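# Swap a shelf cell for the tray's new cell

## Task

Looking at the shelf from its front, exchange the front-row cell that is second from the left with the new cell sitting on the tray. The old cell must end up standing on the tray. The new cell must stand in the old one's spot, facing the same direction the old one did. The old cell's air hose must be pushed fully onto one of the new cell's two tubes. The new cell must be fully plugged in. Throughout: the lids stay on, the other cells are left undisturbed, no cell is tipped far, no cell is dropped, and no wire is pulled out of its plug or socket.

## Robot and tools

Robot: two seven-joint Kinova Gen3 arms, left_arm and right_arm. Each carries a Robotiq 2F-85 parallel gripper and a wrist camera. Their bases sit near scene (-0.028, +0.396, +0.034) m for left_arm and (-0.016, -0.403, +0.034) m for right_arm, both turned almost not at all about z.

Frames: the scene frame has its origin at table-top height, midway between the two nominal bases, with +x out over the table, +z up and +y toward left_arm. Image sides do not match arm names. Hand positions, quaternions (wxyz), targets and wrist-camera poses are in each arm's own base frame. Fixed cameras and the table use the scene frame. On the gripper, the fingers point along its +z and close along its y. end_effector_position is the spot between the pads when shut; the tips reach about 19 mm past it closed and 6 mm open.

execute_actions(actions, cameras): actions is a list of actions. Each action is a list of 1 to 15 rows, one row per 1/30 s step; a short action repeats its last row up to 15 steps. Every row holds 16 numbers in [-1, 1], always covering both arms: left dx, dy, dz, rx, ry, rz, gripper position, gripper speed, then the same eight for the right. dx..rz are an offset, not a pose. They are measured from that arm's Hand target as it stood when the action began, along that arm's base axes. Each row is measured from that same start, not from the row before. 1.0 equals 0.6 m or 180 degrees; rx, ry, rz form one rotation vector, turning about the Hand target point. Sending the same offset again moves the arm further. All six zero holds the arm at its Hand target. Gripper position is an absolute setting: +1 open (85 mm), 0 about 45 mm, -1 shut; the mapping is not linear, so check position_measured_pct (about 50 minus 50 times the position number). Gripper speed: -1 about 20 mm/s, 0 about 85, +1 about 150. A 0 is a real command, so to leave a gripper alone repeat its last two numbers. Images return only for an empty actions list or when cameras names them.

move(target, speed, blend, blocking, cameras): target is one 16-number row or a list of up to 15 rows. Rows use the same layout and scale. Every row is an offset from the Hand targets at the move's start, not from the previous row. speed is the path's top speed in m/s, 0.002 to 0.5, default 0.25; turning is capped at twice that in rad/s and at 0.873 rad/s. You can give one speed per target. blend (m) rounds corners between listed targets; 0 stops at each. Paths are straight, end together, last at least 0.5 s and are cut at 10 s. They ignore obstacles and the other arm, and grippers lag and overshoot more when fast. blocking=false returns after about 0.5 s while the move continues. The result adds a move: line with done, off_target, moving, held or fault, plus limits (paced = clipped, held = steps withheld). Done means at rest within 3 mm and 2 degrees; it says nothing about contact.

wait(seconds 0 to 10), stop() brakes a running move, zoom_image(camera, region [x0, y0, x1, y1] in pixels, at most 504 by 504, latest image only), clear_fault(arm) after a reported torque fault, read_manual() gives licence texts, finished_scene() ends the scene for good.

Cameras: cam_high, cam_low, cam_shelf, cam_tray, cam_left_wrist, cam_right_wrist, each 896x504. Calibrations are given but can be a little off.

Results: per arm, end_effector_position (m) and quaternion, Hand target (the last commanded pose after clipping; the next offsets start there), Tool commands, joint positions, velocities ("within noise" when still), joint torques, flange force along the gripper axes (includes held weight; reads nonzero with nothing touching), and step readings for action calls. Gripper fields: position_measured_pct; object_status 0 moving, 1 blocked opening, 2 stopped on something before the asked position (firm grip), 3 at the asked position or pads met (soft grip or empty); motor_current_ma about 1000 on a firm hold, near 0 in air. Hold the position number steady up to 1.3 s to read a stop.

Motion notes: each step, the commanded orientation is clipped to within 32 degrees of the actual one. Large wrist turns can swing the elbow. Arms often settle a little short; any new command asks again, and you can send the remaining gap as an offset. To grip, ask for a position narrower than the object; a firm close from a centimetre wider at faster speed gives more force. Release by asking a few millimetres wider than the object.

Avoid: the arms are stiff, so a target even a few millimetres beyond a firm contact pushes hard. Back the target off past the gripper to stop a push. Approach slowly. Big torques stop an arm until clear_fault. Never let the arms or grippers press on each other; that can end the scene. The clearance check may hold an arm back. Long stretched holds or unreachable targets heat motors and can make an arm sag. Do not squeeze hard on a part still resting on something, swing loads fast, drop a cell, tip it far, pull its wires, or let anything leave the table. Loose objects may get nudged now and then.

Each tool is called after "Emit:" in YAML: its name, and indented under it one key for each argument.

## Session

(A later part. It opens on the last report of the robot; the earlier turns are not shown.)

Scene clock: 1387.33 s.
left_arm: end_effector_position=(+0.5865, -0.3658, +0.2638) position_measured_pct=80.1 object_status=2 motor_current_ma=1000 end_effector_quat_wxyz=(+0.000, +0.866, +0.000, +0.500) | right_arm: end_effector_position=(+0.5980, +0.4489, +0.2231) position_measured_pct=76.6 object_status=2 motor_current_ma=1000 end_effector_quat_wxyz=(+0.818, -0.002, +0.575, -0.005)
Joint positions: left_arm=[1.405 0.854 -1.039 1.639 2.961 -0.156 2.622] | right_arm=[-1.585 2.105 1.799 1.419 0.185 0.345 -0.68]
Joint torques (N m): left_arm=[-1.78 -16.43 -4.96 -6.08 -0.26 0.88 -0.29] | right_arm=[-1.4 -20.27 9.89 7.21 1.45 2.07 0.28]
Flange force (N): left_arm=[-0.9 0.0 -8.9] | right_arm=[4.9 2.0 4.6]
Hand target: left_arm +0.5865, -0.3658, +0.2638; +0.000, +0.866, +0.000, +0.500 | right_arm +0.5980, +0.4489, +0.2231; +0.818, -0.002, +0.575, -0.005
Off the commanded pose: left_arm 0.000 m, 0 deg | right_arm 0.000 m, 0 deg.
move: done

Emit:
move:
  target: [0,0,-0.0015,0,0,0,-0.9,-0.6,0,0,0,0,0,0,-0.9,0.1]
  speed: 0.02

Emit:
move:
  target: [0,0,-0.0015,0,0,0,-0.9,-0.6,0,0,0,0,0,0,-0.9,0.1]
  speed: 0.02
  cameras: ["cam_shelf"]

Emit:
zoom_image:
  camera: "cam_shelf"
  region: [515, 195, 565, 245]

Scene clock: 1391.13 s.
left_arm: end_effector_position=(+0.5865, -0.3658, +0.2629) position_measured_pct=80.1 object_status=2 motor_current_ma=1000 end_effector_quat_wxyz=(+0.000, +0.866, +0.000, +0.500) | right_arm: end_effector_position=(+0.5980, +0.4489, +0.2231) position_measured_pct=76.6 object_status=2 motor_current_ma=1000 end_effector_quat_wxyz=(+0.818, -0.002, +0.575, -0.005)
Joint positions: left_arm=[1.405 0.856 -1.039 1.639 2.962 -0.155 2.623] | right_arm=[-1.585 2.105 1.799 1.419 0.185 0.345 -0.68]
Joint torques (N m): left_arm=[-2.25 -14.14 -3.18 -4.59 -0.14 0.34 -0.33] | right_arm=[-2.36 -22.35 12.74 8.51 1.93 3.11 0.36]
Flange force (N): left_arm=[2.4 -0.4 -13.0] | right_arm=[9.8 1.3 4.7]
Hand target: left_arm +0.5865, -0.3658, +0.2629; +0.000, +0.866, +0.000, +0.500 | right_arm +0.5980, +0.4489, +0.2231; +0.818, -0.002, +0.575, -0.005
Off the commanded pose: left_arm 0.000 m, 0 deg | right_arm 0.000 m, 0 deg.
move: done

Scene clock: 1391.83 s.
left_arm: end_effector_position=(+0.5865, -0.3658, +0.2620) position_measured_pct=80.1 object_status=2 motor_current_ma=1000 end_effector_quat_wxyz=(+0.000, +0.866, +0.000, +0.500) | right_arm: end_effector_position=(+0.5980, +0.4489, +0.2230) position_measured_pct=76.6 object_status=2 motor_current_ma=1000 end_effector_quat_wxyz=(+0.818, -0.002, +0.575, -0.005)
Joint positions: left_arm=[1.405 0.858 -1.039 1.64 2.962 -0.153 2.624] | right_arm=[-1.585 2.105 1.799 1.419 0.185 0.345 -0.68]
Joint torques (N m): left_arm=[-2.29 -11.94 -1.42 -3.26 -0.02 -0.05 -0.37] | right_arm=[-3.18 -24.34 15.39 9.7 2.42 3.98 0.37]
Flange force (N): left_arm=[6.1 -1.0 -16.1] | right_arm=[14.4 0.8 4.4]
Hand target: left_arm +0.5865, -0.3658, +0.2620; +0.000, +0.866, +0.000, +0.500 | right_arm +0.5980, +0.4489, +0.2231; +0.818, -0.002, +0.575, -0.005
Off the commanded pose: left_arm 0.000 m, 0 deg | right_arm 0.000 m, 0 deg.
move: done
Images, in order (width x height): cam_shelf 896x504.

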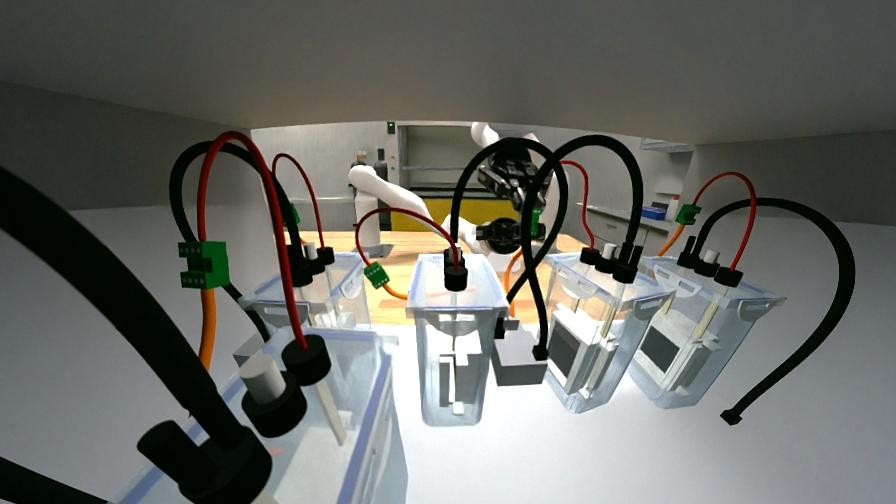

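Scaled by 10.080 from the camera's 896x504 image, which has a finer 1280x720 frame.

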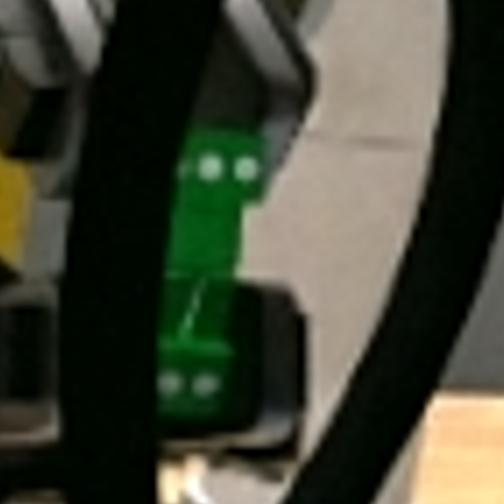

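Emit:
move:
  target: [0,0,0.003,0,0,0,-0.9,-0.6,0,0,0,0,0,0,-0.9,0.1]
  speed: 0.02

Emit:
move:
  target: [0,-0.001,0,0,0,0,-0.9,-0.6,0,0,0,0,0,0,-0.9,0.1]
  speed: 0.02

Emit:
move:
  target: [0,-0.001,0,0,0,0,-0.9,-0.6,0,0,0,0,0,0,-0.9,0.1]
  speed: 0.02

Emit:
move:
  target: [0,-0.001,0,0,0,0,-0.9,-0.6,0,0,0,0,0,0,-0.9,0.1]
  speed: 0.02

Scene clock: 1395.63 s.
left_arm: end_effector_position=(+0.5865, -0.3658, +0.2638) position_measured_pct=80.1 object_status=2 motor_current_ma=1000 end_effector_quat_wxyz=(+0.000, +0.866, +0.000, +0.500) | right_arm: end_effector_position=(+0.5980, +0.4489, +0.2231) position_measured_pct=76.6 object_status=2 motor_current_ma=1000 end_effector_quat_wxyz=(+0.818, -0.002, +0.575, -0.005)
Joint positions: left_arm=[1.405 0.854 -1.039 1.639 2.961 -0.156 2.622] | right_arm=[-1.585 2.105 1.799 1.419 0.185 0.345 -0.68]
Joint torques (N m): left_arm=[-2.07 -16.54 -5.13 -5.99 -0.2 0.86 -0.28] | right_arm=[-1.27 -20.12 9.73 7.25 1.46 2.09 0.31]
Flange force (N): left_arm=[-1.1 0.4 -9.1] | right_arm=[4.6 2.2 4.7]
Hand target: left_arm +0.5865, -0.3658, +0.2638; +0.000, +0.866, +0.000, +0.500 | right_arm +0.5980, +0.4489, +0.2231; +0.818, -0.002, +0.575, -0.005
Off the commanded pose: left_arm 0.000 m, 0 deg | right_arm 0.000 m, 0 deg.
move: done

Scene clock: 1396.33 s.
left_arm: end_effector_position=(+0.5865, -0.3664, +0.2638) position_measured_pct=80.1 object_status=2 motor_current_ma=1000 end_effector_quat_wxyz=(+0.000, +0.866, +0.000, +0.500) | right_arm: end_effector_position=(+0.5980, +0.4489, +0.2231) position_measured_pct=76.6 object_status=2 motor_current_ma=1000 end_effector_quat_wxyz=(+0.818, -0.002, +0.575, -0.005)
Joint positions: left_arm=[1.406 0.855 -1.039 1.637 2.962 -0.158 2.622] | right_arm=[-1.585 2.105 1.799 1.419 0.185 0.345 -0.68]
Joint torques (N m): left_arm=[-0.73 -16.64 -4.12 -7.4 -0.15 1.6 -0.29] | right_arm=[-3.1 -20.3 10.6 5.97 1.63 1.55 0.32]
Flange force (N): left_arm=[-1.7 -2.5 -9.8] | right_arm=[5.0 -0.2 5.5]
Hand target: left_arm +0.5865, -0.3664, +0.2638; +0.000, +0.866, +0.000, +0.500 | right_arm +0.5980, +0.4489, +0.2231; +0.818, -0.002, +0.575, -0.005
Off the commanded pose: left_arm 0.000 m, 0 deg | right_arm 0.000 m, 0 deg.
move: done

Scene clock: 1397.03 s.
left_arm: end_effector_position=(+0.5865, -0.3670, +0.2638) position_measured_pct=80.1 object_status=2 motor_current_ma=1000 end_effector_quat_wxyz=(+0.000, +0.866, +0.000, +0.500) | right_arm: end_effector_position=(+0.5980, +0.4489, +0.2230) position_measured_pct=76.6 object_status=2 motor_current_ma=1000 end_effector_quat_wxyz=(+0.818, -0.002, +0.575, -0.005)
Joint positions: left_arm=[1.406 0.856 -1.038 1.635 2.962 -0.159 2.623] | right_arm=[-1.585 2.105 1.799 1.419 0.185 0.345 -0.68]
Joint torques (N m): left_arm=[0.38 -16.58 -3.35 -8.27 -0.07 2.09 -0.24] | right_arm=[-4.39 -20.57 11.38 5.09 1.84 1.16 0.35]
Flange force (N): left_arm=[-1.5 -4.5 -9.9] | right_arm=[5.7 -2.0 5.8]
Hand target: left_arm +0.5865, -0.3670, +0.2638; +0.000, +0.866, +0.000, +0.500 | right_arm +0.5980, +0.4489, +0.2230; +0.818, -0.002, +0.575, -0.005
Off the commanded pose: left_arm 0.000 m, 0 deg | right_arm 0.000 m, 0 deg.
move: done

Scene clock: 1397.73 s.
left_arm: end_effector_position=(+0.5865, -0.3676, +0.2638) position_measured_pct=80.1 object_status=2 motor_current_ma=1000 end_effector_quat_wxyz=(+0.000, +0.866, +0.000, +0.500) | right_arm: end_effector_position=(+0.5980, +0.4489, +0.2230) position_measured_pct=76.6 object_status=2 motor_current_ma=1000 end_effector_quat_wxyz=(+0.818, -0.002, +0.575, -0.005)
Joint positions: left_arm=[1.406 0.856 -1.038 1.634 2.962 -0.161 2.623] | right_arm=[-1.585 2.105 1.799 1.419 0.185 0.345 -0.68]
Joint torques (N m): left_arm=[1.72 -16.54 -2.34 -9.05 -0.05 2.69 -0.22] | right_arm=[-5.76 -20.81 12.33 4.1 2.08 0.72 0.39]
Flange force (N): left_arm=[-0.8 -6.2 -9.7] | right_arm=[6.1 -4.0 5.8]
Hand target: left_arm +0.5865, -0.3676, +0.2638; +0.000, +0.866, +0.000, +0.500 | right_arm +0.5980, +0.4489, +0.2230; +0.818, -0.002, +0.575, -0.005
Off the commanded pose: left_arm 0.000 m, 0 deg | right_arm 0.000 m, 0 deg.
move: done

Emit:
move:
  target: [0,0.003,0,0,0,0,-0.9,-0.6,0,0,0,0,0,0,-0.9,0.1]
  speed: 0.02

Emit:
move:
  target: [0,0,-0.004,0,0,0,-0.9,-0.6,0,0,0,0,0,0,-0.9,0.1]
  speed: 0.01

Emit:
move:
  target: [0,0,-0.003,0,0,0,-0.9,-0.6,0,0,0,0,0,0,-0.9,0.1]
  speed: 0.01

Emit:
move:
  target: [0,0,-0.0015,0,0,0,-0.9,-0.6,0,0,0,0,0,0,-0.9,0.1]
  speed: 0.01

Scene clock: 1404.10 s.
left_arm: end_effector_position=(+0.5865, -0.3658, +0.2638) position_measured_pct=80.1 object_status=2 motor_current_ma=1000 end_effector_quat_wxyz=(+0.000, +0.866, +0.000, +0.500) | right_arm: end_effector_position=(+0.5979, +0.4490, +0.2231) position_measured_pct=76.6 object_status=2 motor_current_ma=1000 end_effector_quat_wxyz=(+0.818, -0.002, +0.575, -0.005)
Joint positions: left_arm=[1.405 0.854 -1.039 1.639 2.961 -0.156 2.622] | right_arm=[-1.585 2.105 1.799 1.419 0.185 0.344 -0.68]
Joint torques (N m): left_arm=[-1.79 -16.28 -4.71 -5.93 -0.21 0.78 -0.26] | right_arm=[-1.46 -20.36 10.08 7.31 1.47 2.14 0.3]
Flange force (N): left_arm=[-0.7 -0.2 -9.2] | right_arm=[5.2 2.0 4.7]
Hand target: left_arm +0.5865, -0.3658, +0.2638; +0.000, +0.866, +0.000, +0.500 | right_arm +0.5980, +0.4489, +0.2230; +0.818, -0.002, +0.575, -0.005
Off the commanded pose: left_arm 0.000 m, 0 deg | right_arm 0.000 m, 0 deg.
move: done

Scene clock: 1404.80 s.
left_arm: end_effector_position=(+0.5865, -0.3658, +0.2614) position_measured_pct=80.1 object_status=2 motor_current_ma=1000 end_effector_quat_wxyz=(+0.000, +0.866, +0.000, +0.500) | right_arm: end_effector_position=(+0.5980, +0.4488, +0.2230) position_measured_pct=76.6 object_status=2 motor_current_ma=1000 end_effector_quat_wxyz=(+0.818, -0.002, +0.575, -0.005)
Joint positions: left_arm=[1.405 0.859 -1.039 1.641 2.963 -0.152 2.625] | right_arm=[-1.585 2.105 1.799 1.419 0.185 0.344 -0.68]
Joint torques (N m): left_arm=[-2.14 -10.82 -0.26 -2.75 0.11 -0.13 -0.3] | right_arm=[-3.86 -25.4 16.98 10.14 2.68 4.35 0.4]
Flange force (N): left_arm=[8.0 -1.6 -18.1] | right_arm=[16.9 0.2 4.1]
Hand target: left_arm +0.5865, -0.3658, +0.2614; +0.000, +0.866, +0.000, +0.500 | right_arm +0.5980, +0.4489, +0.2231; +0.818, -0.002, +0.575, -0.005
Off the commanded pose: left_arm 0.000 m, 0 deg | right_arm 0.000 m, 0 deg.
move: done

Scene clock: 1405.50 s.
left_arm: end_effector_position=(+0.5865, -0.3658, +0.2596) position_measured_pct=80.1 object_status=2 motor_current_ma=1000 end_effector_quat_wxyz=(+0.000, +0.866, +0.000, +0.500) | right_arm: end_effector_position=(+0.5980, +0.4489, +0.2230) position_measured_pct=76.6 object_status=2 motor_current_ma=1000 end_effector_quat_wxyz=(+0.818, -0.002, +0.575, -0.005)
Joint positions: left_arm=[1.405 0.863 -1.039 1.643 2.964 -0.148 2.626] | right_arm=[-1.585 2.105 1.799 1.419 0.185 0.344 -0.68]
Joint torques (N m): left_arm=[-2.8 -6.75 2.84 -0.22 0.36 -1.01 -0.33] | right_arm=[-5.61 -29.22 21.99 12.57 3.55 6.21 0.43]
Flange force (N): left_arm=[14.3 -2.5 -24.9] | right_arm=[26.0 -0.7 4.5]
Hand target: left_arm +0.5865, -0.3658, +0.2596; +0.000, +0.866, +0.000, +0.500 | right_arm +0.5980, +0.4489, +0.2231; +0.818, -0.002, +0.575, -0.005
Off the commanded pose: left_arm 0.000 m, 0 deg | right_arm 0.000 m, 0 deg.
move: done

Scene clock: 1406.20 s.
left_arm: end_effector_position=(+0.5865, -0.3658, +0.2587) position_measured_pct=80.1 object_status=2 motor_current_ma=1000 end_effector_quat_wxyz=(+0.000, +0.866, +0.000, +0.500) | right_arm: end_effector_position=(+0.5980, +0.4489, +0.2230) position_measured_pct=76.6 object_status=2 motor_current_ma=1000 end_effector_quat_wxyz=(+0.818, -0.002, +0.575, -0.005)
Joint positions: left_arm=[1.405 0.864 -1.039 1.644 2.965 -0.146 2.627] | right_arm=[-1.585 2.105 1.799 1.419 0.185 0.344 -0.68]
Joint torques (N m): left_arm=[-2.77 -4.57 4.88 0.83 0.56 -1.27 -0.34] | right_arm=[-6.84 -31.32 24.82 13.56 4.01 7.03 0.43]
Flange force (N): left_arm=[17.7 -3.6 -28.8] | right_arm=[30.8 -1.7 4.5]
Hand target: left_arm +0.5865, -0.3658, +0.2587; +0.000, +0.866, +0.000, +0.500 | right_arm +0.5980, +0.4489, +0.2231; +0.818, -0.002, +0.575, -0.005
Off the commanded pose: left_arm 0.000 m, 0 deg | right_arm 0.000 m, 0 deg.
move: done

Emit:
execute_actions:
  actions: []
  cameras: ["cam_shelf","cam_high"]

Emit:
zoom_image:
  camera: "cam_shelf"
  region: [515, 195, 565, 245]

Emit:
zoom_image:
  camera: "cam_high"
  region: [420, 210, 460, 238]

Scene clock: 1408.50 s.
left_arm: end_effector_position=(+0.5865, -0.3658, +0.2587) position_measured_pct=80.1 object_status=2 motor_current_ma=1000 end_effector_quat_wxyz=(+0.000, +0.866, +0.000, +0.500) | right_arm: end_effector_position=(+0.5980, +0.4489, +0.2231) position_measured_pct=76.6 object_status=2 motor_current_ma=1000 end_effector_quat_wxyz=(+0.818, -0.002, +0.575, -0.005)
Joint positions: left_arm=[1.405 0.864 -1.039 1.644 2.965 -0.146 2.627] | right_arm=[-1.585 2.105 1.799 1.419 0.185 0.345 -0.68]
Joint velocities: within noise
Joint torques (N m): left_arm=[-2.82 -4.55 4.8 0.92 0.5 -1.31 -0.35] | right_arm=[-6.83 -31.32 24.83 13.52 4.02 7.03 0.46]
Flange force (N): left_arm=[17.7 -3.3 -28.6] | right_arm=[30.8 -1.9 4.4]
Hand target: left_arm +0.5865, -0.3658, +0.2587; +0.000, +0.866, +0.000, +0.500 | right_arm +0.5980, +0.4489, +0.2231; +0.818, -0.002, +0.575, -0.005
Tool commands: left_gripper/position=-0.9 left_gripper/speed=-0.6 right_gripper/position=-0.9 right_gripper/speed=+0.1
Off the commanded pose: left_arm 0.000 m, 0 deg | right_arm 0.000 m, 0 deg.
Images, in order (width x height): cam_high 896x504, cam_shelf 896x504.

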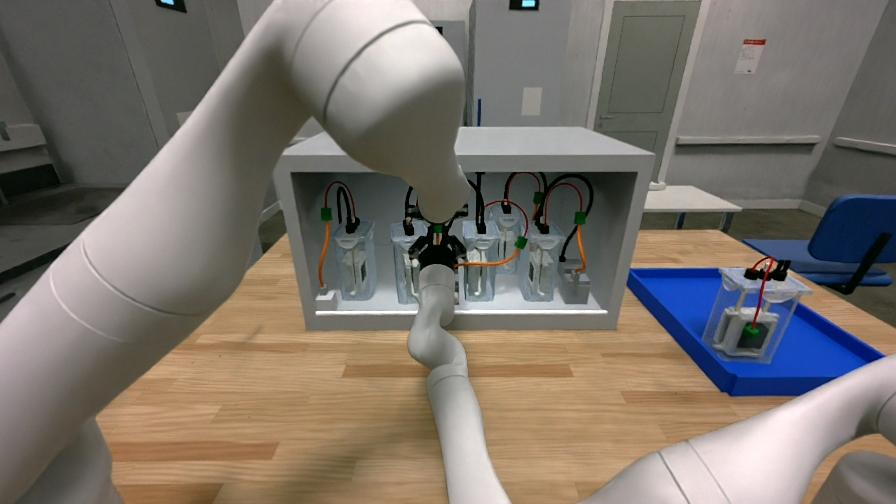

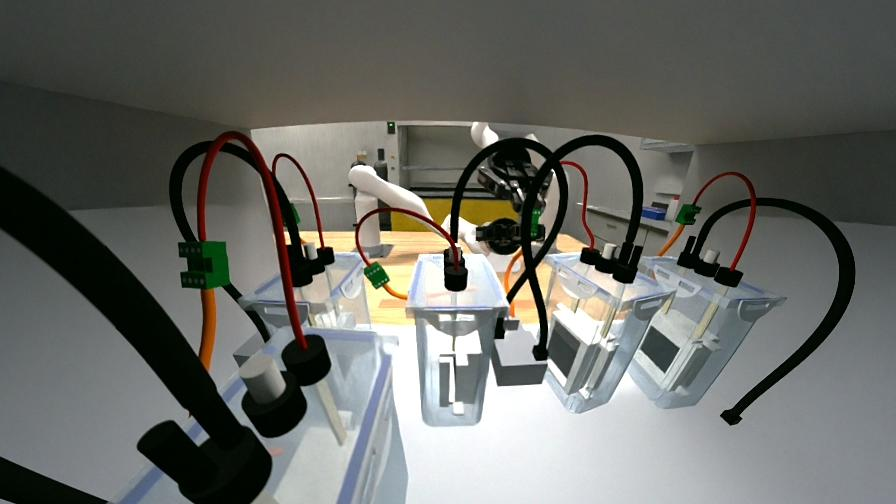

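Scaled by 10.080 from the camera's 896x504 image, which has a finer 1280x720 frame.

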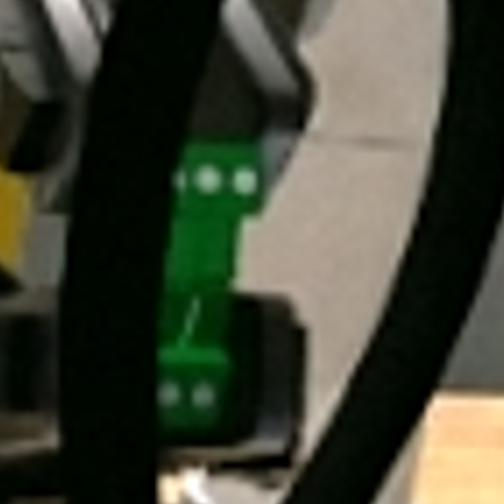

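Scaled by 12.600 from the camera's 896x504 image, which has a finer 1280x720 frame.

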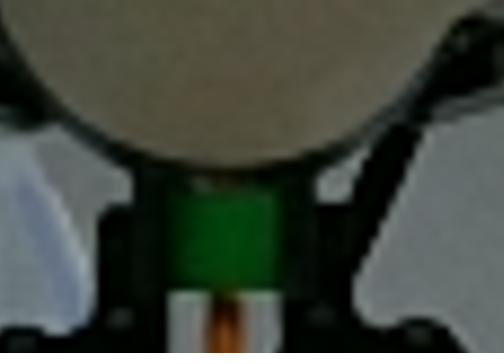

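Emit:
move:
  target:
    - [0,0,0.035,0,0,0,-0.9,-0.6,0,0,0,0,0,0,-0.9,0.1]
    - [-0.15,0,0.042,0,0,0,-0.9,-0.6,0,0,0,0,0,0,-0.9,0.1]
  speed: 0.08
  cameras: ["cam_left_wrist","cam_shelf","cam_high"]

Emit:
zoom_image:
  camera: "cam_left_wrist"
  region: [360, 320, 520, 480]

Emit:
zoom_image:
  camera: "cam_shelf"
  region: [515, 195, 565, 245]

Emit:
zoom_image:
  camera: "cam_high"
  region: [420, 210, 460, 238]

Scene clock: 1417.33 s.
left_arm: end_effector_position=(+0.4965, -0.3658, +0.2839) position_measured_pct=80.1 object_status=2 motor_current_ma=1000 end_effector_quat_wxyz=(+0.000, +0.866, +0.000, +0.500) | right_arm: end_effector_position=(+0.5980, +0.4489, +0.2231) position_measured_pct=76.6 object_status=2 motor_current_ma=1000 end_effector_quat_wxyz=(+0.818, -0.002, +0.575, -0.005)
Joint positions: left_arm=[1.693 0.805 -1.206 1.802 2.954 -0.208 2.682] | right_arm=[-1.585 2.105 1.799 1.419 0.185 0.345 -0.681]
Joint torques (N m): left_arm=[-1.67 -15.05 -6.57 -7.04 -0.56 1.06 -0.29] | right_arm=[-0.74 -18.68 7.73 6.6 1.06 1.61 0.27]
Flange force (N): left_arm=[-3.1 -1.2 -6.8] | right_arm=[1.5 2.9 5.7]
Hand target: left_arm +0.4965, -0.3658, +0.2839; +0.000, +0.866, +0.000, +0.500 | right_arm +0.5980, +0.4489, +0.2231; +0.818, -0.002, +0.575, -0.005
Off the commanded pose: left_arm 0.000 m, 0 deg | right_arm 0.000 m, 0 deg.
move: done
camera_calibration:
cam_left_wrist: T_world_to_cam=[[0.00197464, -0.999269, 0.0381834, -0.383795], [-0.508875, -0.033874, -0.860174, 0.541417], [0.860838, -0.017732, -0.50857, -0.145613], [0, 0, 0, 1]] pos_world=[0.40162, -0.367756, 0.406313]
Images, in order (width x height): cam_high 896x504, cam_shelf 896x504, cam_left_wrist 896x504.

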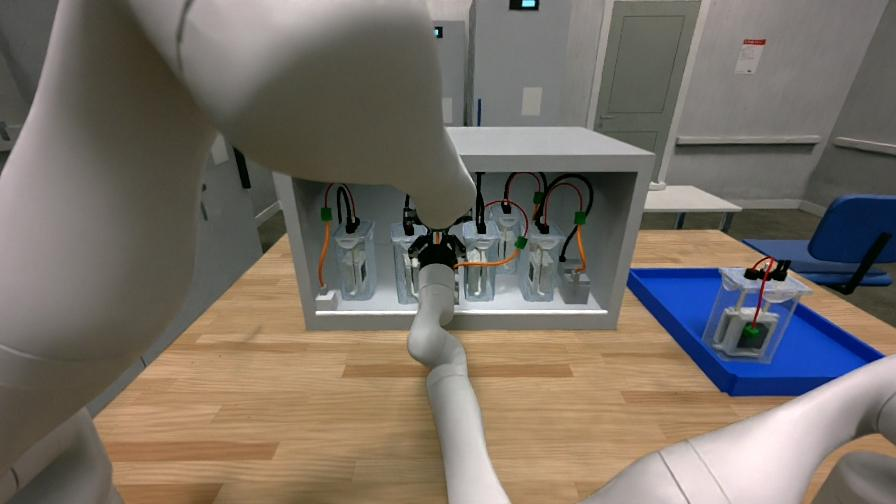

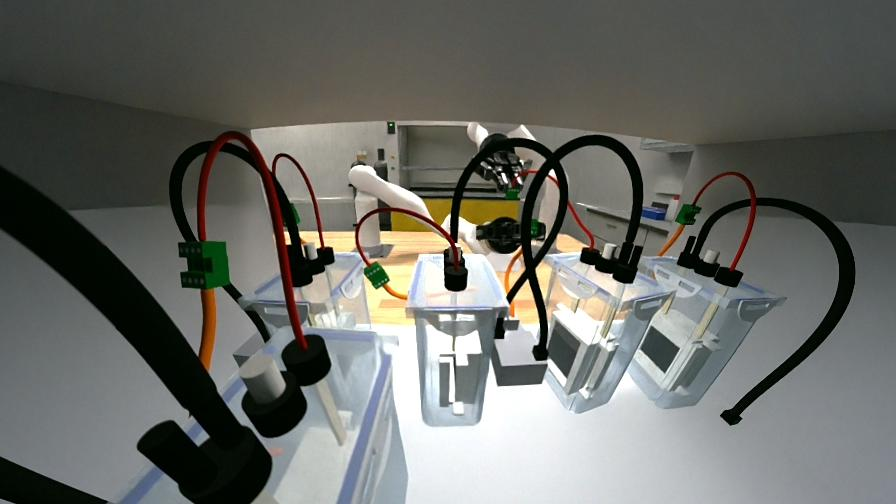

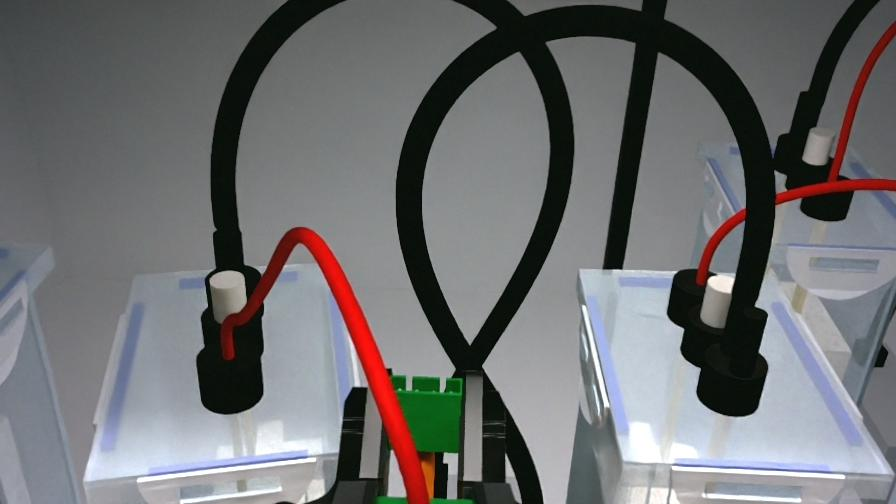

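Scaled by 3.150 from the camera's 896x504 image, which has a finer 1280x720 frame.

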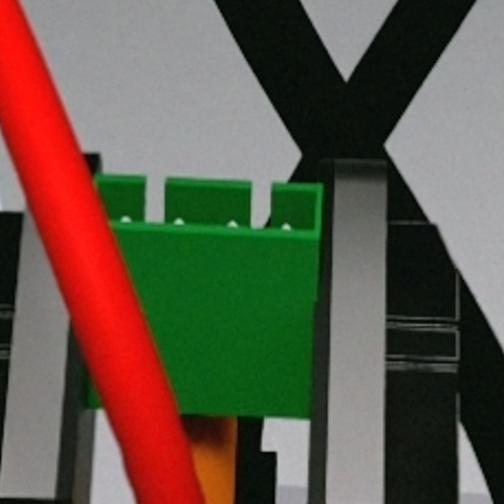

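Scaled by 10.080 from the camera's 896x504 image, which has a finer 1280x720 frame.

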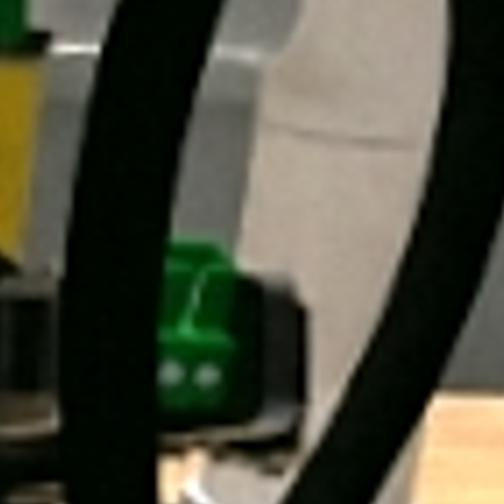

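Scaled by 12.600 from the camera's 896x504 image, which has a finer 1280x720 frame.

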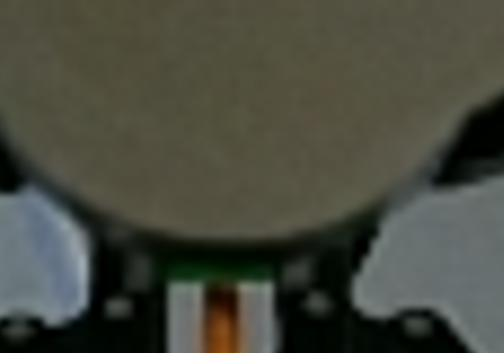

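Emit:
move:
  target: [0,0.042,0,0,0,0,-0.9,-0.6,0,0,0,0,0,0,-0.9,0.1]
  speed: 0.1
  cameras: ["cam_left_wrist"]

Emit:
zoom_image:
  camera: "cam_left_wrist"
  region: [440, 350, 600, 470]

Emit:
move:
  target: [0,0,0.1,0,0,0,-0.9,-0.6,0,0,0,0,0,0,-0.9,0.1]
  speed: 0.1
  cameras: ["cam_left_wrist"]

Emit:
zoom_image:
  camera: "cam_left_wrist"
  region: [440, 404, 580, 504]

Scene clock: 1428.00 s.
left_arm: end_effector_position=(+0.4965, -0.3406, +0.2839) position_measured_pct=80.1 object_status=2 motor_current_ma=1000 end_effector_quat_wxyz=(+0.000, +0.866, +0.000, +0.500) | right_arm: end_effector_position=(+0.5980, +0.4489, +0.2231) position_measured_pct=76.6 object_status=2 motor_current_ma=1000 end_effector_quat_wxyz=(+0.818, -0.002, +0.575, -0.005)
Joint positions: left_arm=[1.694 0.778 -1.229 1.872 2.938 -0.146 2.667] | right_arm=[-1.585 2.105 1.799 1.419 0.185 0.345 -0.681]
Joint torques (N m): left_arm=[-2.02 -14.09 -6.41 -6.96 -0.37 1.05 -0.28] | right_arm=[-0.7 -18.64 7.85 6.57 1.05 1.61 0.24]
Flange force (N): left_arm=[-2.9 -0.7 -8.2] | right_arm=[1.3 2.9 5.4]
Hand target: left_arm +0.4965, -0.3406, +0.2839; +0.000, +0.866, +0.000, +0.500 | right_arm +0.5980, +0.4489, +0.2231; +0.818, -0.002, +0.575, -0.005
Off the commanded pose: left_arm 0.000 m, 0 deg | right_arm 0.000 m, 0 deg.
move: done
camera_calibration:
cam_left_wrist: T_world_to_cam=[[0.00186917, -0.999275, 0.0380146, -0.358605], [-0.5088, -0.0336766, -0.860226, 0.542325], [0.860883, -0.0177339, -0.508494, -0.145217], [0, 0, 0, 1]] pos_world=[0.40162, -0.342657, 0.406313]
Images, in order (width x height): cam_left_wrist 896x504.

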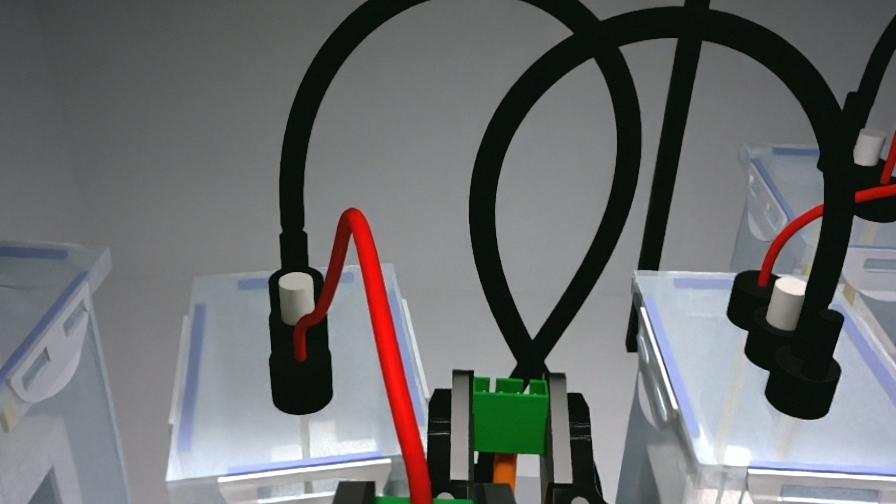

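Scaled by 3.150 from the camera's 896x504 image, which has a finer 1280x720 frame.

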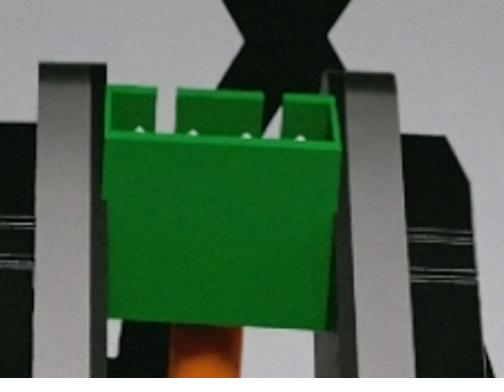

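Scene clock: 1428.93 s.
left_arm: end_effector_position=(+0.4965, -0.3405, +0.3439) position_measured_pct=80.1 object_status=2 motor_current_ma=1000 end_effector_quat_wxyz=(+0.000, +0.866, +0.000, +0.500) | right_arm: end_effector_position=(+0.5980, +0.4489, +0.2231) position_measured_pct=76.6 object_status=2 motor_current_ma=1000 end_effector_quat_wxyz=(+0.818, -0.002, +0.575, -0.005)
Joint positions: left_arm=[1.727 0.662 -1.261 1.785 2.896 -0.292 2.607] | right_arm=[-1.585 2.105 1.799 1.419 0.185 0.345 -0.681]
Joint torques (N m): left_arm=[-1.27 -13.46 -5.8 -8.96 -0.74 1.51 -0.24] | right_arm=[-0.7 -18.65 7.83 6.63 1.02 1.59 0.25]
Flange force (N): left_arm=[-4.4 -2.2 -6.8] | right_arm=[1.4 3.1 5.5]
Hand target: left_arm +0.4965, -0.3406, +0.3439; +0.000, +0.866, +0.000, +0.500 | right_arm +0.5980, +0.4489, +0.2231; +0.818, -0.002, +0.575, -0.005
Off the commanded pose: left_arm 0.000 m, 0 deg | right_arm 0.000 m, 0 deg.
move: done
camera_calibration:
cam_left_wrist: T_world_to_cam=[[0.00195333, -0.999277, 0.0379607, -0.360795], [-0.508797, -0.033673, -0.860228, 0.593943], [0.860884, -0.017634, -0.508495, -0.114672], [0, 0, 0, 1]] pos_world=[0.40162, -0.342556, 0.466313]
Images, in order (width x height): cam_left_wrist 896x504.

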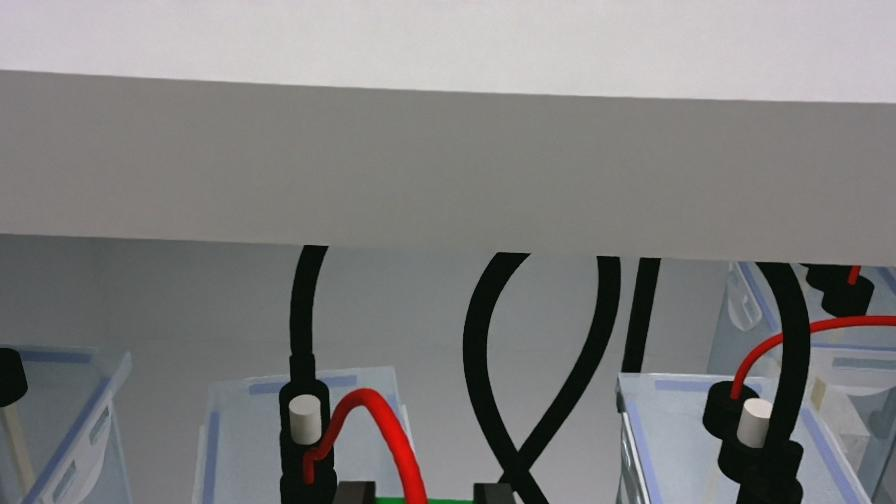

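Scaled by 3.600 from the camera's 896x504 image, which has a finer 1280x720 frame.

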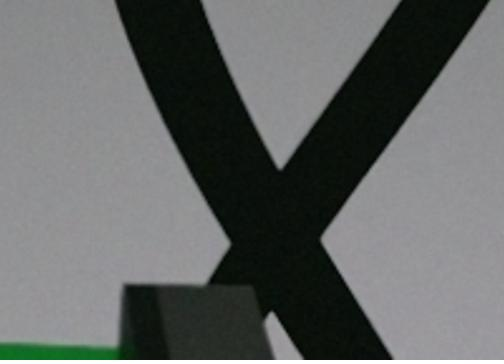

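Emit:
move:
  target: [0,0,-0.0667,0,0,0,-0.9,-0.6,0,0,0,0,0,0,-0.9,0.1]
  speed: 0.1
  cameras: ["cam_left_wrist","cam_shelf","cam_high","cam_tray"]

Emit:
zoom_image:
  camera: "cam_left_wrist"
  region: [320, 420, 500, 504]

Emit:
zoom_image:
  camera: "cam_shelf"
  region: [485, 150, 555, 220]

Scene clock: 1464.60 s.
left_arm: end_effector_position=(+0.4965, -0.3406, +0.3039) position_measured_pct=80.1 object_status=2 motor_current_ma=1000 end_effector_quat_wxyz=(+0.000, +0.866, +0.000, +0.500) | right_arm: end_effector_position=(+0.5980, +0.4489, +0.2231) position_measured_pct=76.6 object_status=2 motor_current_ma=1000 end_effector_quat_wxyz=(+0.818, -0.002, +0.575, -0.005)
Joint positions: left_arm=[1.706 0.737 -1.241 1.846 2.922 -0.194 2.648] | right_arm=[-1.585 2.105 1.799 1.419 0.185 0.345 -0.681]
Joint torques (N m): left_arm=[-1.95 -13.76 -6.28 -7.41 -0.51 1.07 -0.32] | right_arm=[-0.68 -18.66 7.8 6.6 1.05 1.62 0.25]
Flange force (N): left_arm=[-3.2 -1.0 -8.0] | right_arm=[1.4 2.9 5.4]
Hand target: left_arm +0.4965, -0.3406, +0.3039; +0.000, +0.866, +0.000, +0.500 | right_arm +0.5980, +0.4489, +0.2231; +0.818, -0.002, +0.575, -0.005
Off the commanded pose: left_arm 0.000 m, 0 deg | right_arm 0.000 m, 0 deg.
move: done
camera_calibration:
cam_left_wrist: T_world_to_cam=[[0.00187244, -0.999276, 0.0380118, -0.359365], [-0.508874, -0.0336743, -0.860182, 0.559542], [0.860839, -0.0177326, -0.508568, -0.134997], [0, 0, 0, 1]] pos_world=[0.40162, -0.342657, 0.426312]
Images, in order (width x height): cam_high 896x504, cam_shelf 896x504, cam_tray 896x504, cam_left_wrist 896x504.

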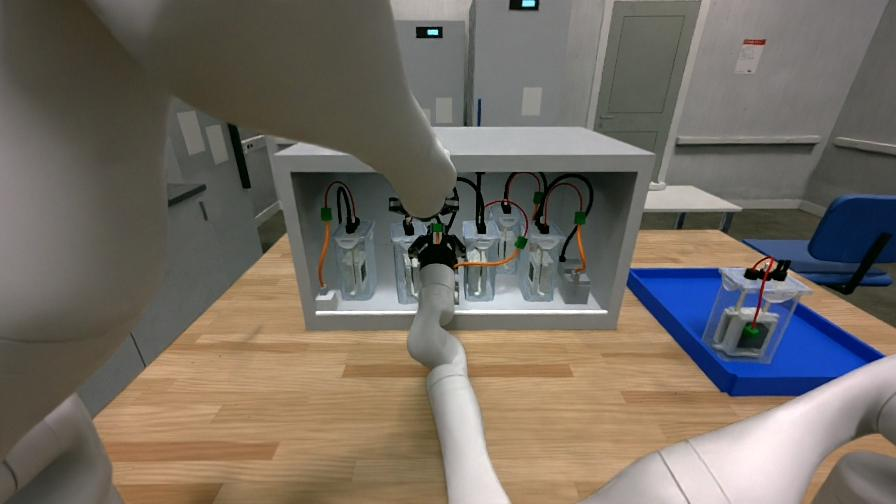

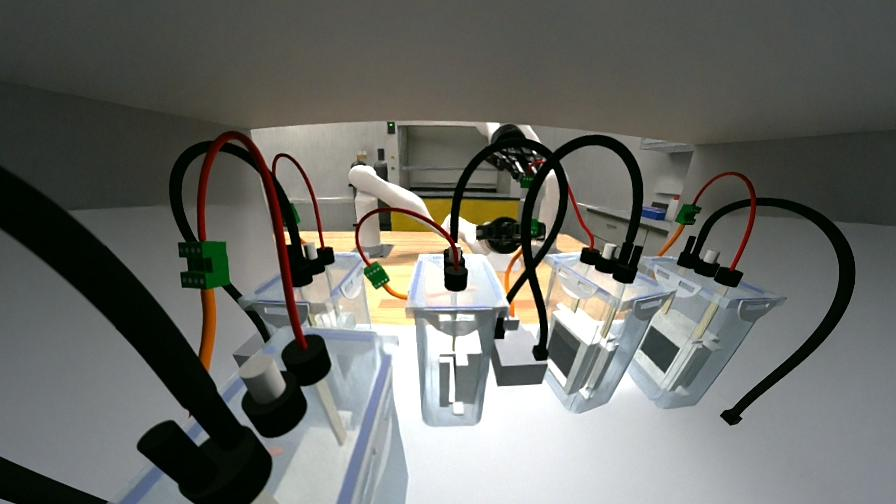

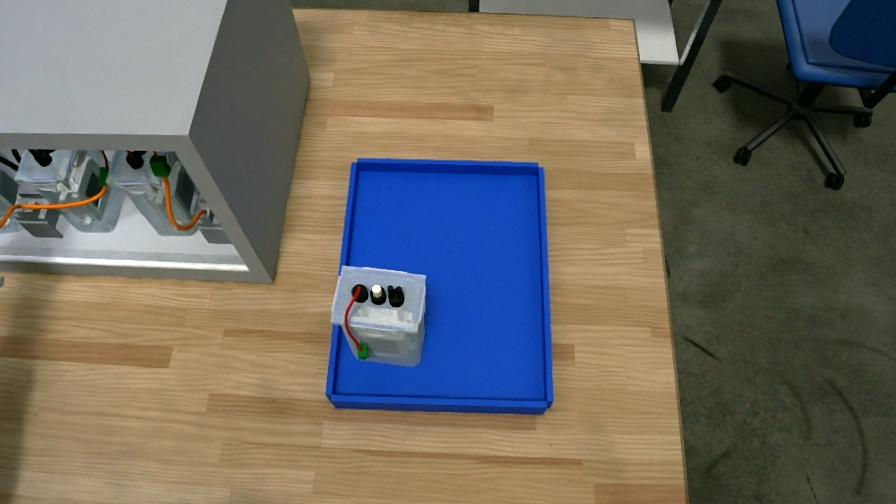

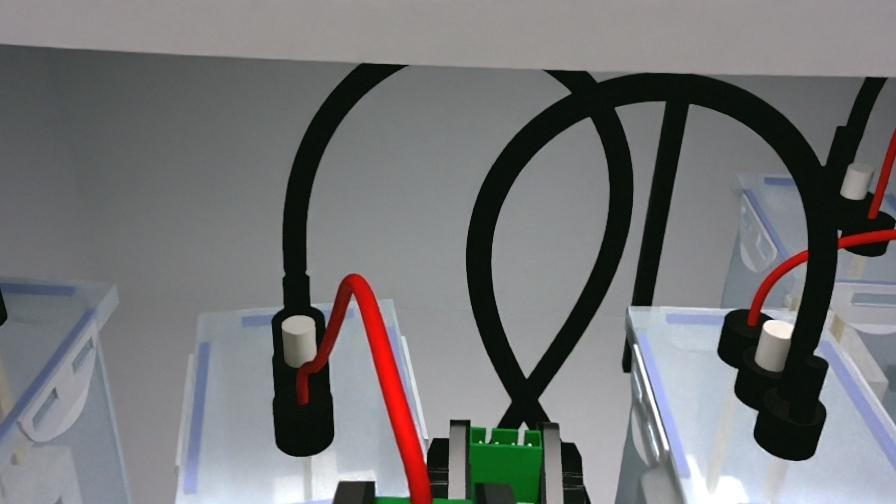

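Scaled by 2.800 from the camera's 896x504 image, which has a finer 1280x720 frame.

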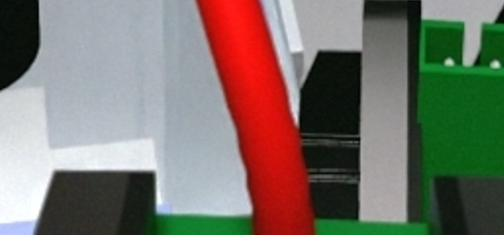

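Scaled by 7.200 from the camera's 896x504 image, which has a finer 1280x720 frame.

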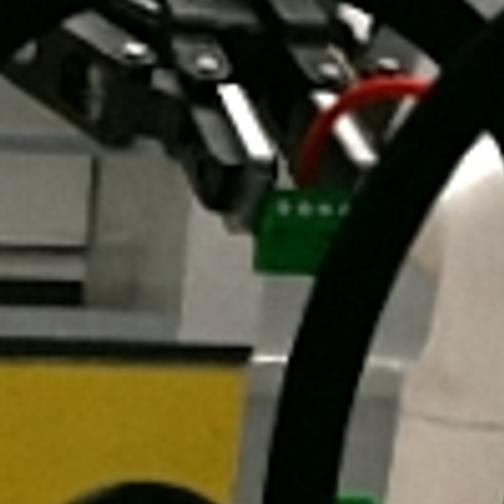

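Emit:
move:
  target:
    - [0,0,0,0,0.0333,-0.0089,-0.9,-0.6,0,0,0,0,0,0,-0.9,0.1]
    - [0.15433,-0.041,-0.0065,0,0.0333,-0.0089,-0.9,-0.6,0,0,0,0,0,0,-0.9,0.1]
    - [0.15433,-0.041,-0.0565,0,0.0333,-0.0089,-0.9,-0.6,0,0,0,0,0,0,-0.9,0.1]
  speed: [0.1,0.1,0.04]
  cameras: ["cam_shelf","cam_high","cam_left_wrist"]

Emit:
zoom_image:
  camera: "cam_shelf"
  region: [515, 195, 565, 245]

Scene clock: 1478.60 s.
left_arm: end_effector_position=(+0.5891, -0.3652, +0.2700) position_measured_pct=80.1 object_status=2 motor_current_ma=1000 end_effector_quat_wxyz=(+0.007, +0.891, -0.012, +0.454) | right_arm: end_effector_position=(+0.5980, +0.4489, +0.2231) position_measured_pct=76.6 object_status=2 motor_current_ma=1000 end_effector_quat_wxyz=(+0.818, -0.002, +0.575, -0.005)
Joint positions: left_arm=[1.285 0.741 -0.88 1.574 2.981 -0.267 2.467] | right_arm=[-1.585 2.105 1.799 1.419 0.185 0.345 -0.681]
Joint torques (N m): left_arm=[-2.54 -18.52 -5.34 -7.96 -0.64 1.19 -0.27] | right_arm=[-0.71 -18.68 7.77 6.61 1.08 1.61 0.24]
Flange force (N): left_arm=[-5.8 2.0 -7.0] | right_arm=[1.5 2.9 5.5]
Hand target: left_arm +0.5891, -0.3652, +0.2700; +0.007, +0.891, -0.012, +0.454 | right_arm +0.5980, +0.4489, +0.2231; +0.818, -0.002, +0.575, -0.005
Off the commanded pose: left_arm 0.000 m, 0 deg | right_arm 0.000 m, 0 deg.
move: done
camera_calibration:
cam_left_wrist: T_world_to_cam=[[-0.0220194, -0.998993, 0.0390813, -0.368932], [-0.596583, -0.0182386, -0.802344, 0.618398], [0.802249, -0.0409824, -0.595581, -0.18289], [0, 0, 0, 1]] pos_world=[0.507526, -0.364777, 0.40166]
Images, in order (width x height): cam_high 896x504, cam_shelf 896x504, cam_left_wrist 896x504.

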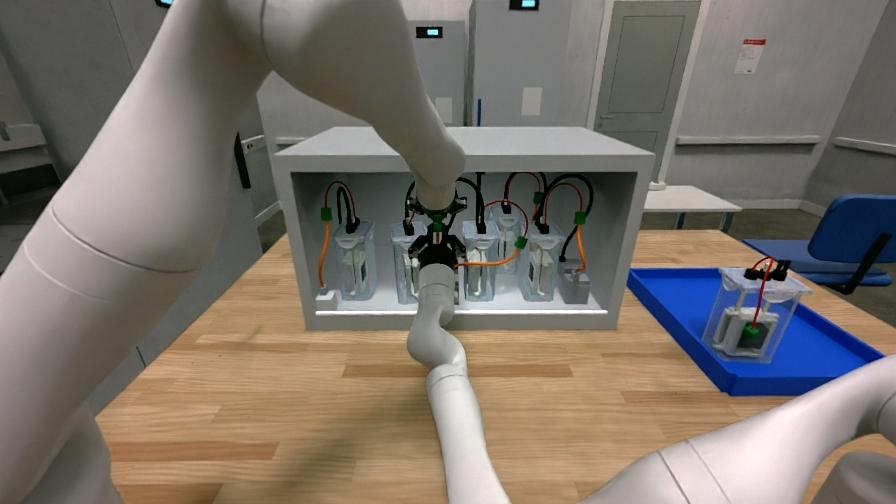

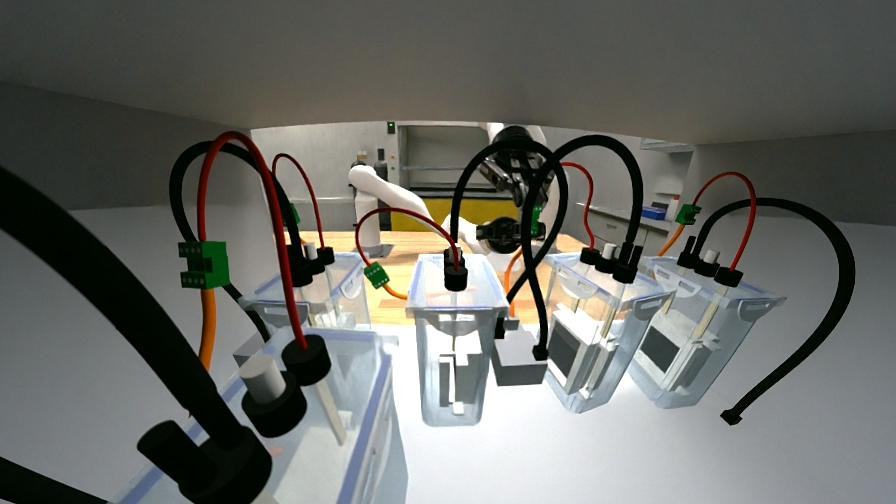

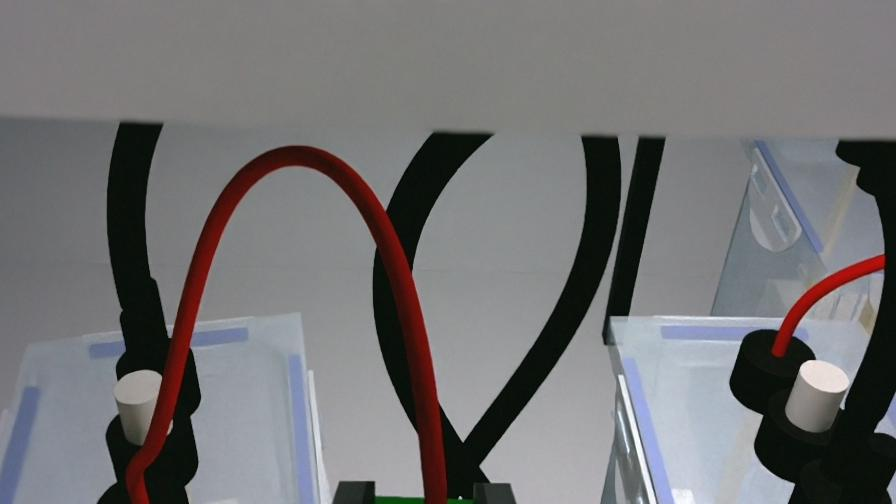

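Scaled by 10.080 from the camera's 896x504 image, which has a finer 1280x720 frame.

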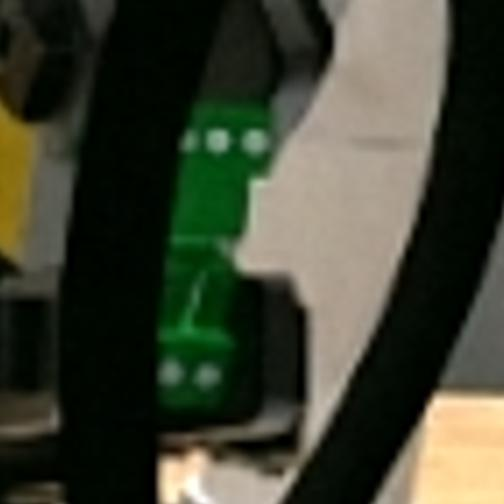

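Emit:
move:
  target: [0,0,-0.005,0,0,0,-0.9,-0.6,0,0,0,0,0,0,-0.9,0.1]
  speed: 0.02

Emit:
move:
  target: [0,0,-0.0025,0,0,0,-0.9,-0.6,0,0,0,0,0,0,-0.9,0.1]
  speed: 0.02

Emit:
move:
  target: [0,0,-0.0025,0,0,0,-0.9,-0.6,0,0,0,0,0,0,-0.9,0.1]
  speed: 0.02

Scene clock: 1481.50 s.
left_arm: end_effector_position=(+0.5891, -0.3652, +0.2670) position_measured_pct=80.1 object_status=2 motor_current_ma=1000 end_effector_quat_wxyz=(+0.007, +0.891, -0.012, +0.454) | right_arm: end_effector_position=(+0.5980, +0.4489, +0.2231) position_measured_pct=76.6 object_status=2 motor_current_ma=1000 end_effector_quat_wxyz=(+0.818, -0.002, +0.575, -0.005)
Joint positions: left_arm=[1.285 0.746 -0.88 1.578 2.982 -0.26 2.47] | right_arm=[-1.585 2.105 1.799 1.419 0.185 0.345 -0.681]
Joint torques (N m): left_arm=[-2.52 -18.49 -5.35 -7.95 -0.56 1.25 -0.24] | right_arm=[-0.75 -18.63 7.81 6.63 1.04 1.61 0.22]
Flange force (N): left_arm=[-5.6 1.9 -7.2] | right_arm=[1.4 3.1 5.6]
Hand target: left_arm +0.5891, -0.3652, +0.2670; +0.007, +0.891, -0.012, +0.454 | right_arm +0.5980, +0.4489, +0.2231; +0.818, -0.002, +0.575, -0.005
Off the commanded pose: left_arm 0.000 m, 0 deg | right_arm 0.000 m, 0 deg.
move: done

Scene clock: 1482.20 s.
left_arm: end_effector_position=(+0.5891, -0.3652, +0.2655) position_measured_pct=80.1 object_status=2 motor_current_ma=1000 end_effector_quat_wxyz=(+0.007, +0.891, -0.012, +0.454) | right_arm: end_effector_position=(+0.5980, +0.4489, +0.2230) position_measured_pct=76.6 object_status=2 motor_current_ma=1000 end_effector_quat_wxyz=(+0.818, -0.002, +0.575, -0.005)
Joint positions: left_arm=[1.285 0.749 -0.881 1.58 2.983 -0.256 2.471] | right_arm=[-1.585 2.105 1.799 1.419 0.185 0.345 -0.681]
Joint torques (N m): left_arm=[-2.58 -16.18 -4.03 -6.48 -0.31 0.71 -0.29] | right_arm=[-1.36 -20.48 10.2 7.75 1.47 2.45 0.28]
Flange force (N): left_arm=[-2.6 1.3 -10.5] | right_arm=[5.6 2.5 5.1]
Hand target: left_arm +0.5891, -0.3652, +0.2655; +0.007, +0.891, -0.012, +0.454 | right_arm +0.5980, +0.4489, +0.2231; +0.818, -0.002, +0.575, -0.005
Off the commanded pose: left_arm 0.000 m, 0 deg | right_arm 0.000 m, 0 deg.
move: done

Scene clock: 1482.90 s.
left_arm: end_effector_position=(+0.5891, -0.3652, +0.2640) position_measured_pct=80.1 object_status=2 motor_current_ma=1000 end_effector_quat_wxyz=(+0.007, +0.891, -0.012, +0.454) | right_arm: end_effector_position=(+0.5980, +0.4489, +0.2230) position_measured_pct=76.6 object_status=2 motor_current_ma=1000 end_effector_quat_wxyz=(+0.818, -0.002, +0.575, -0.005)
Joint positions: left_arm=[1.285 0.752 -0.881 1.581 2.984 -0.253 2.473] | right_arm=[-1.585 2.105 1.799 1.419 0.185 0.345 -0.681]
Joint torques (N m): left_arm=[-2.75 -12.2 -1.66 -3.81 -0.02 -0.04 -0.29] | right_arm=[-2.73 -23.85 14.59 9.73 2.17 3.92 0.26]
Flange force (N): left_arm=[3.1 1.0 -16.4] | right_arm=[13.3 1.7 4.7]
Hand target: left_arm +0.5891, -0.3652, +0.2640; +0.007, +0.891, -0.012, +0.454 | right_arm +0.5980, +0.4489, +0.2231; +0.818, -0.002, +0.575, -0.005
Off the commanded pose: left_arm 0.000 m, 0 deg | right_arm 0.000 m, 0 deg.
move: done


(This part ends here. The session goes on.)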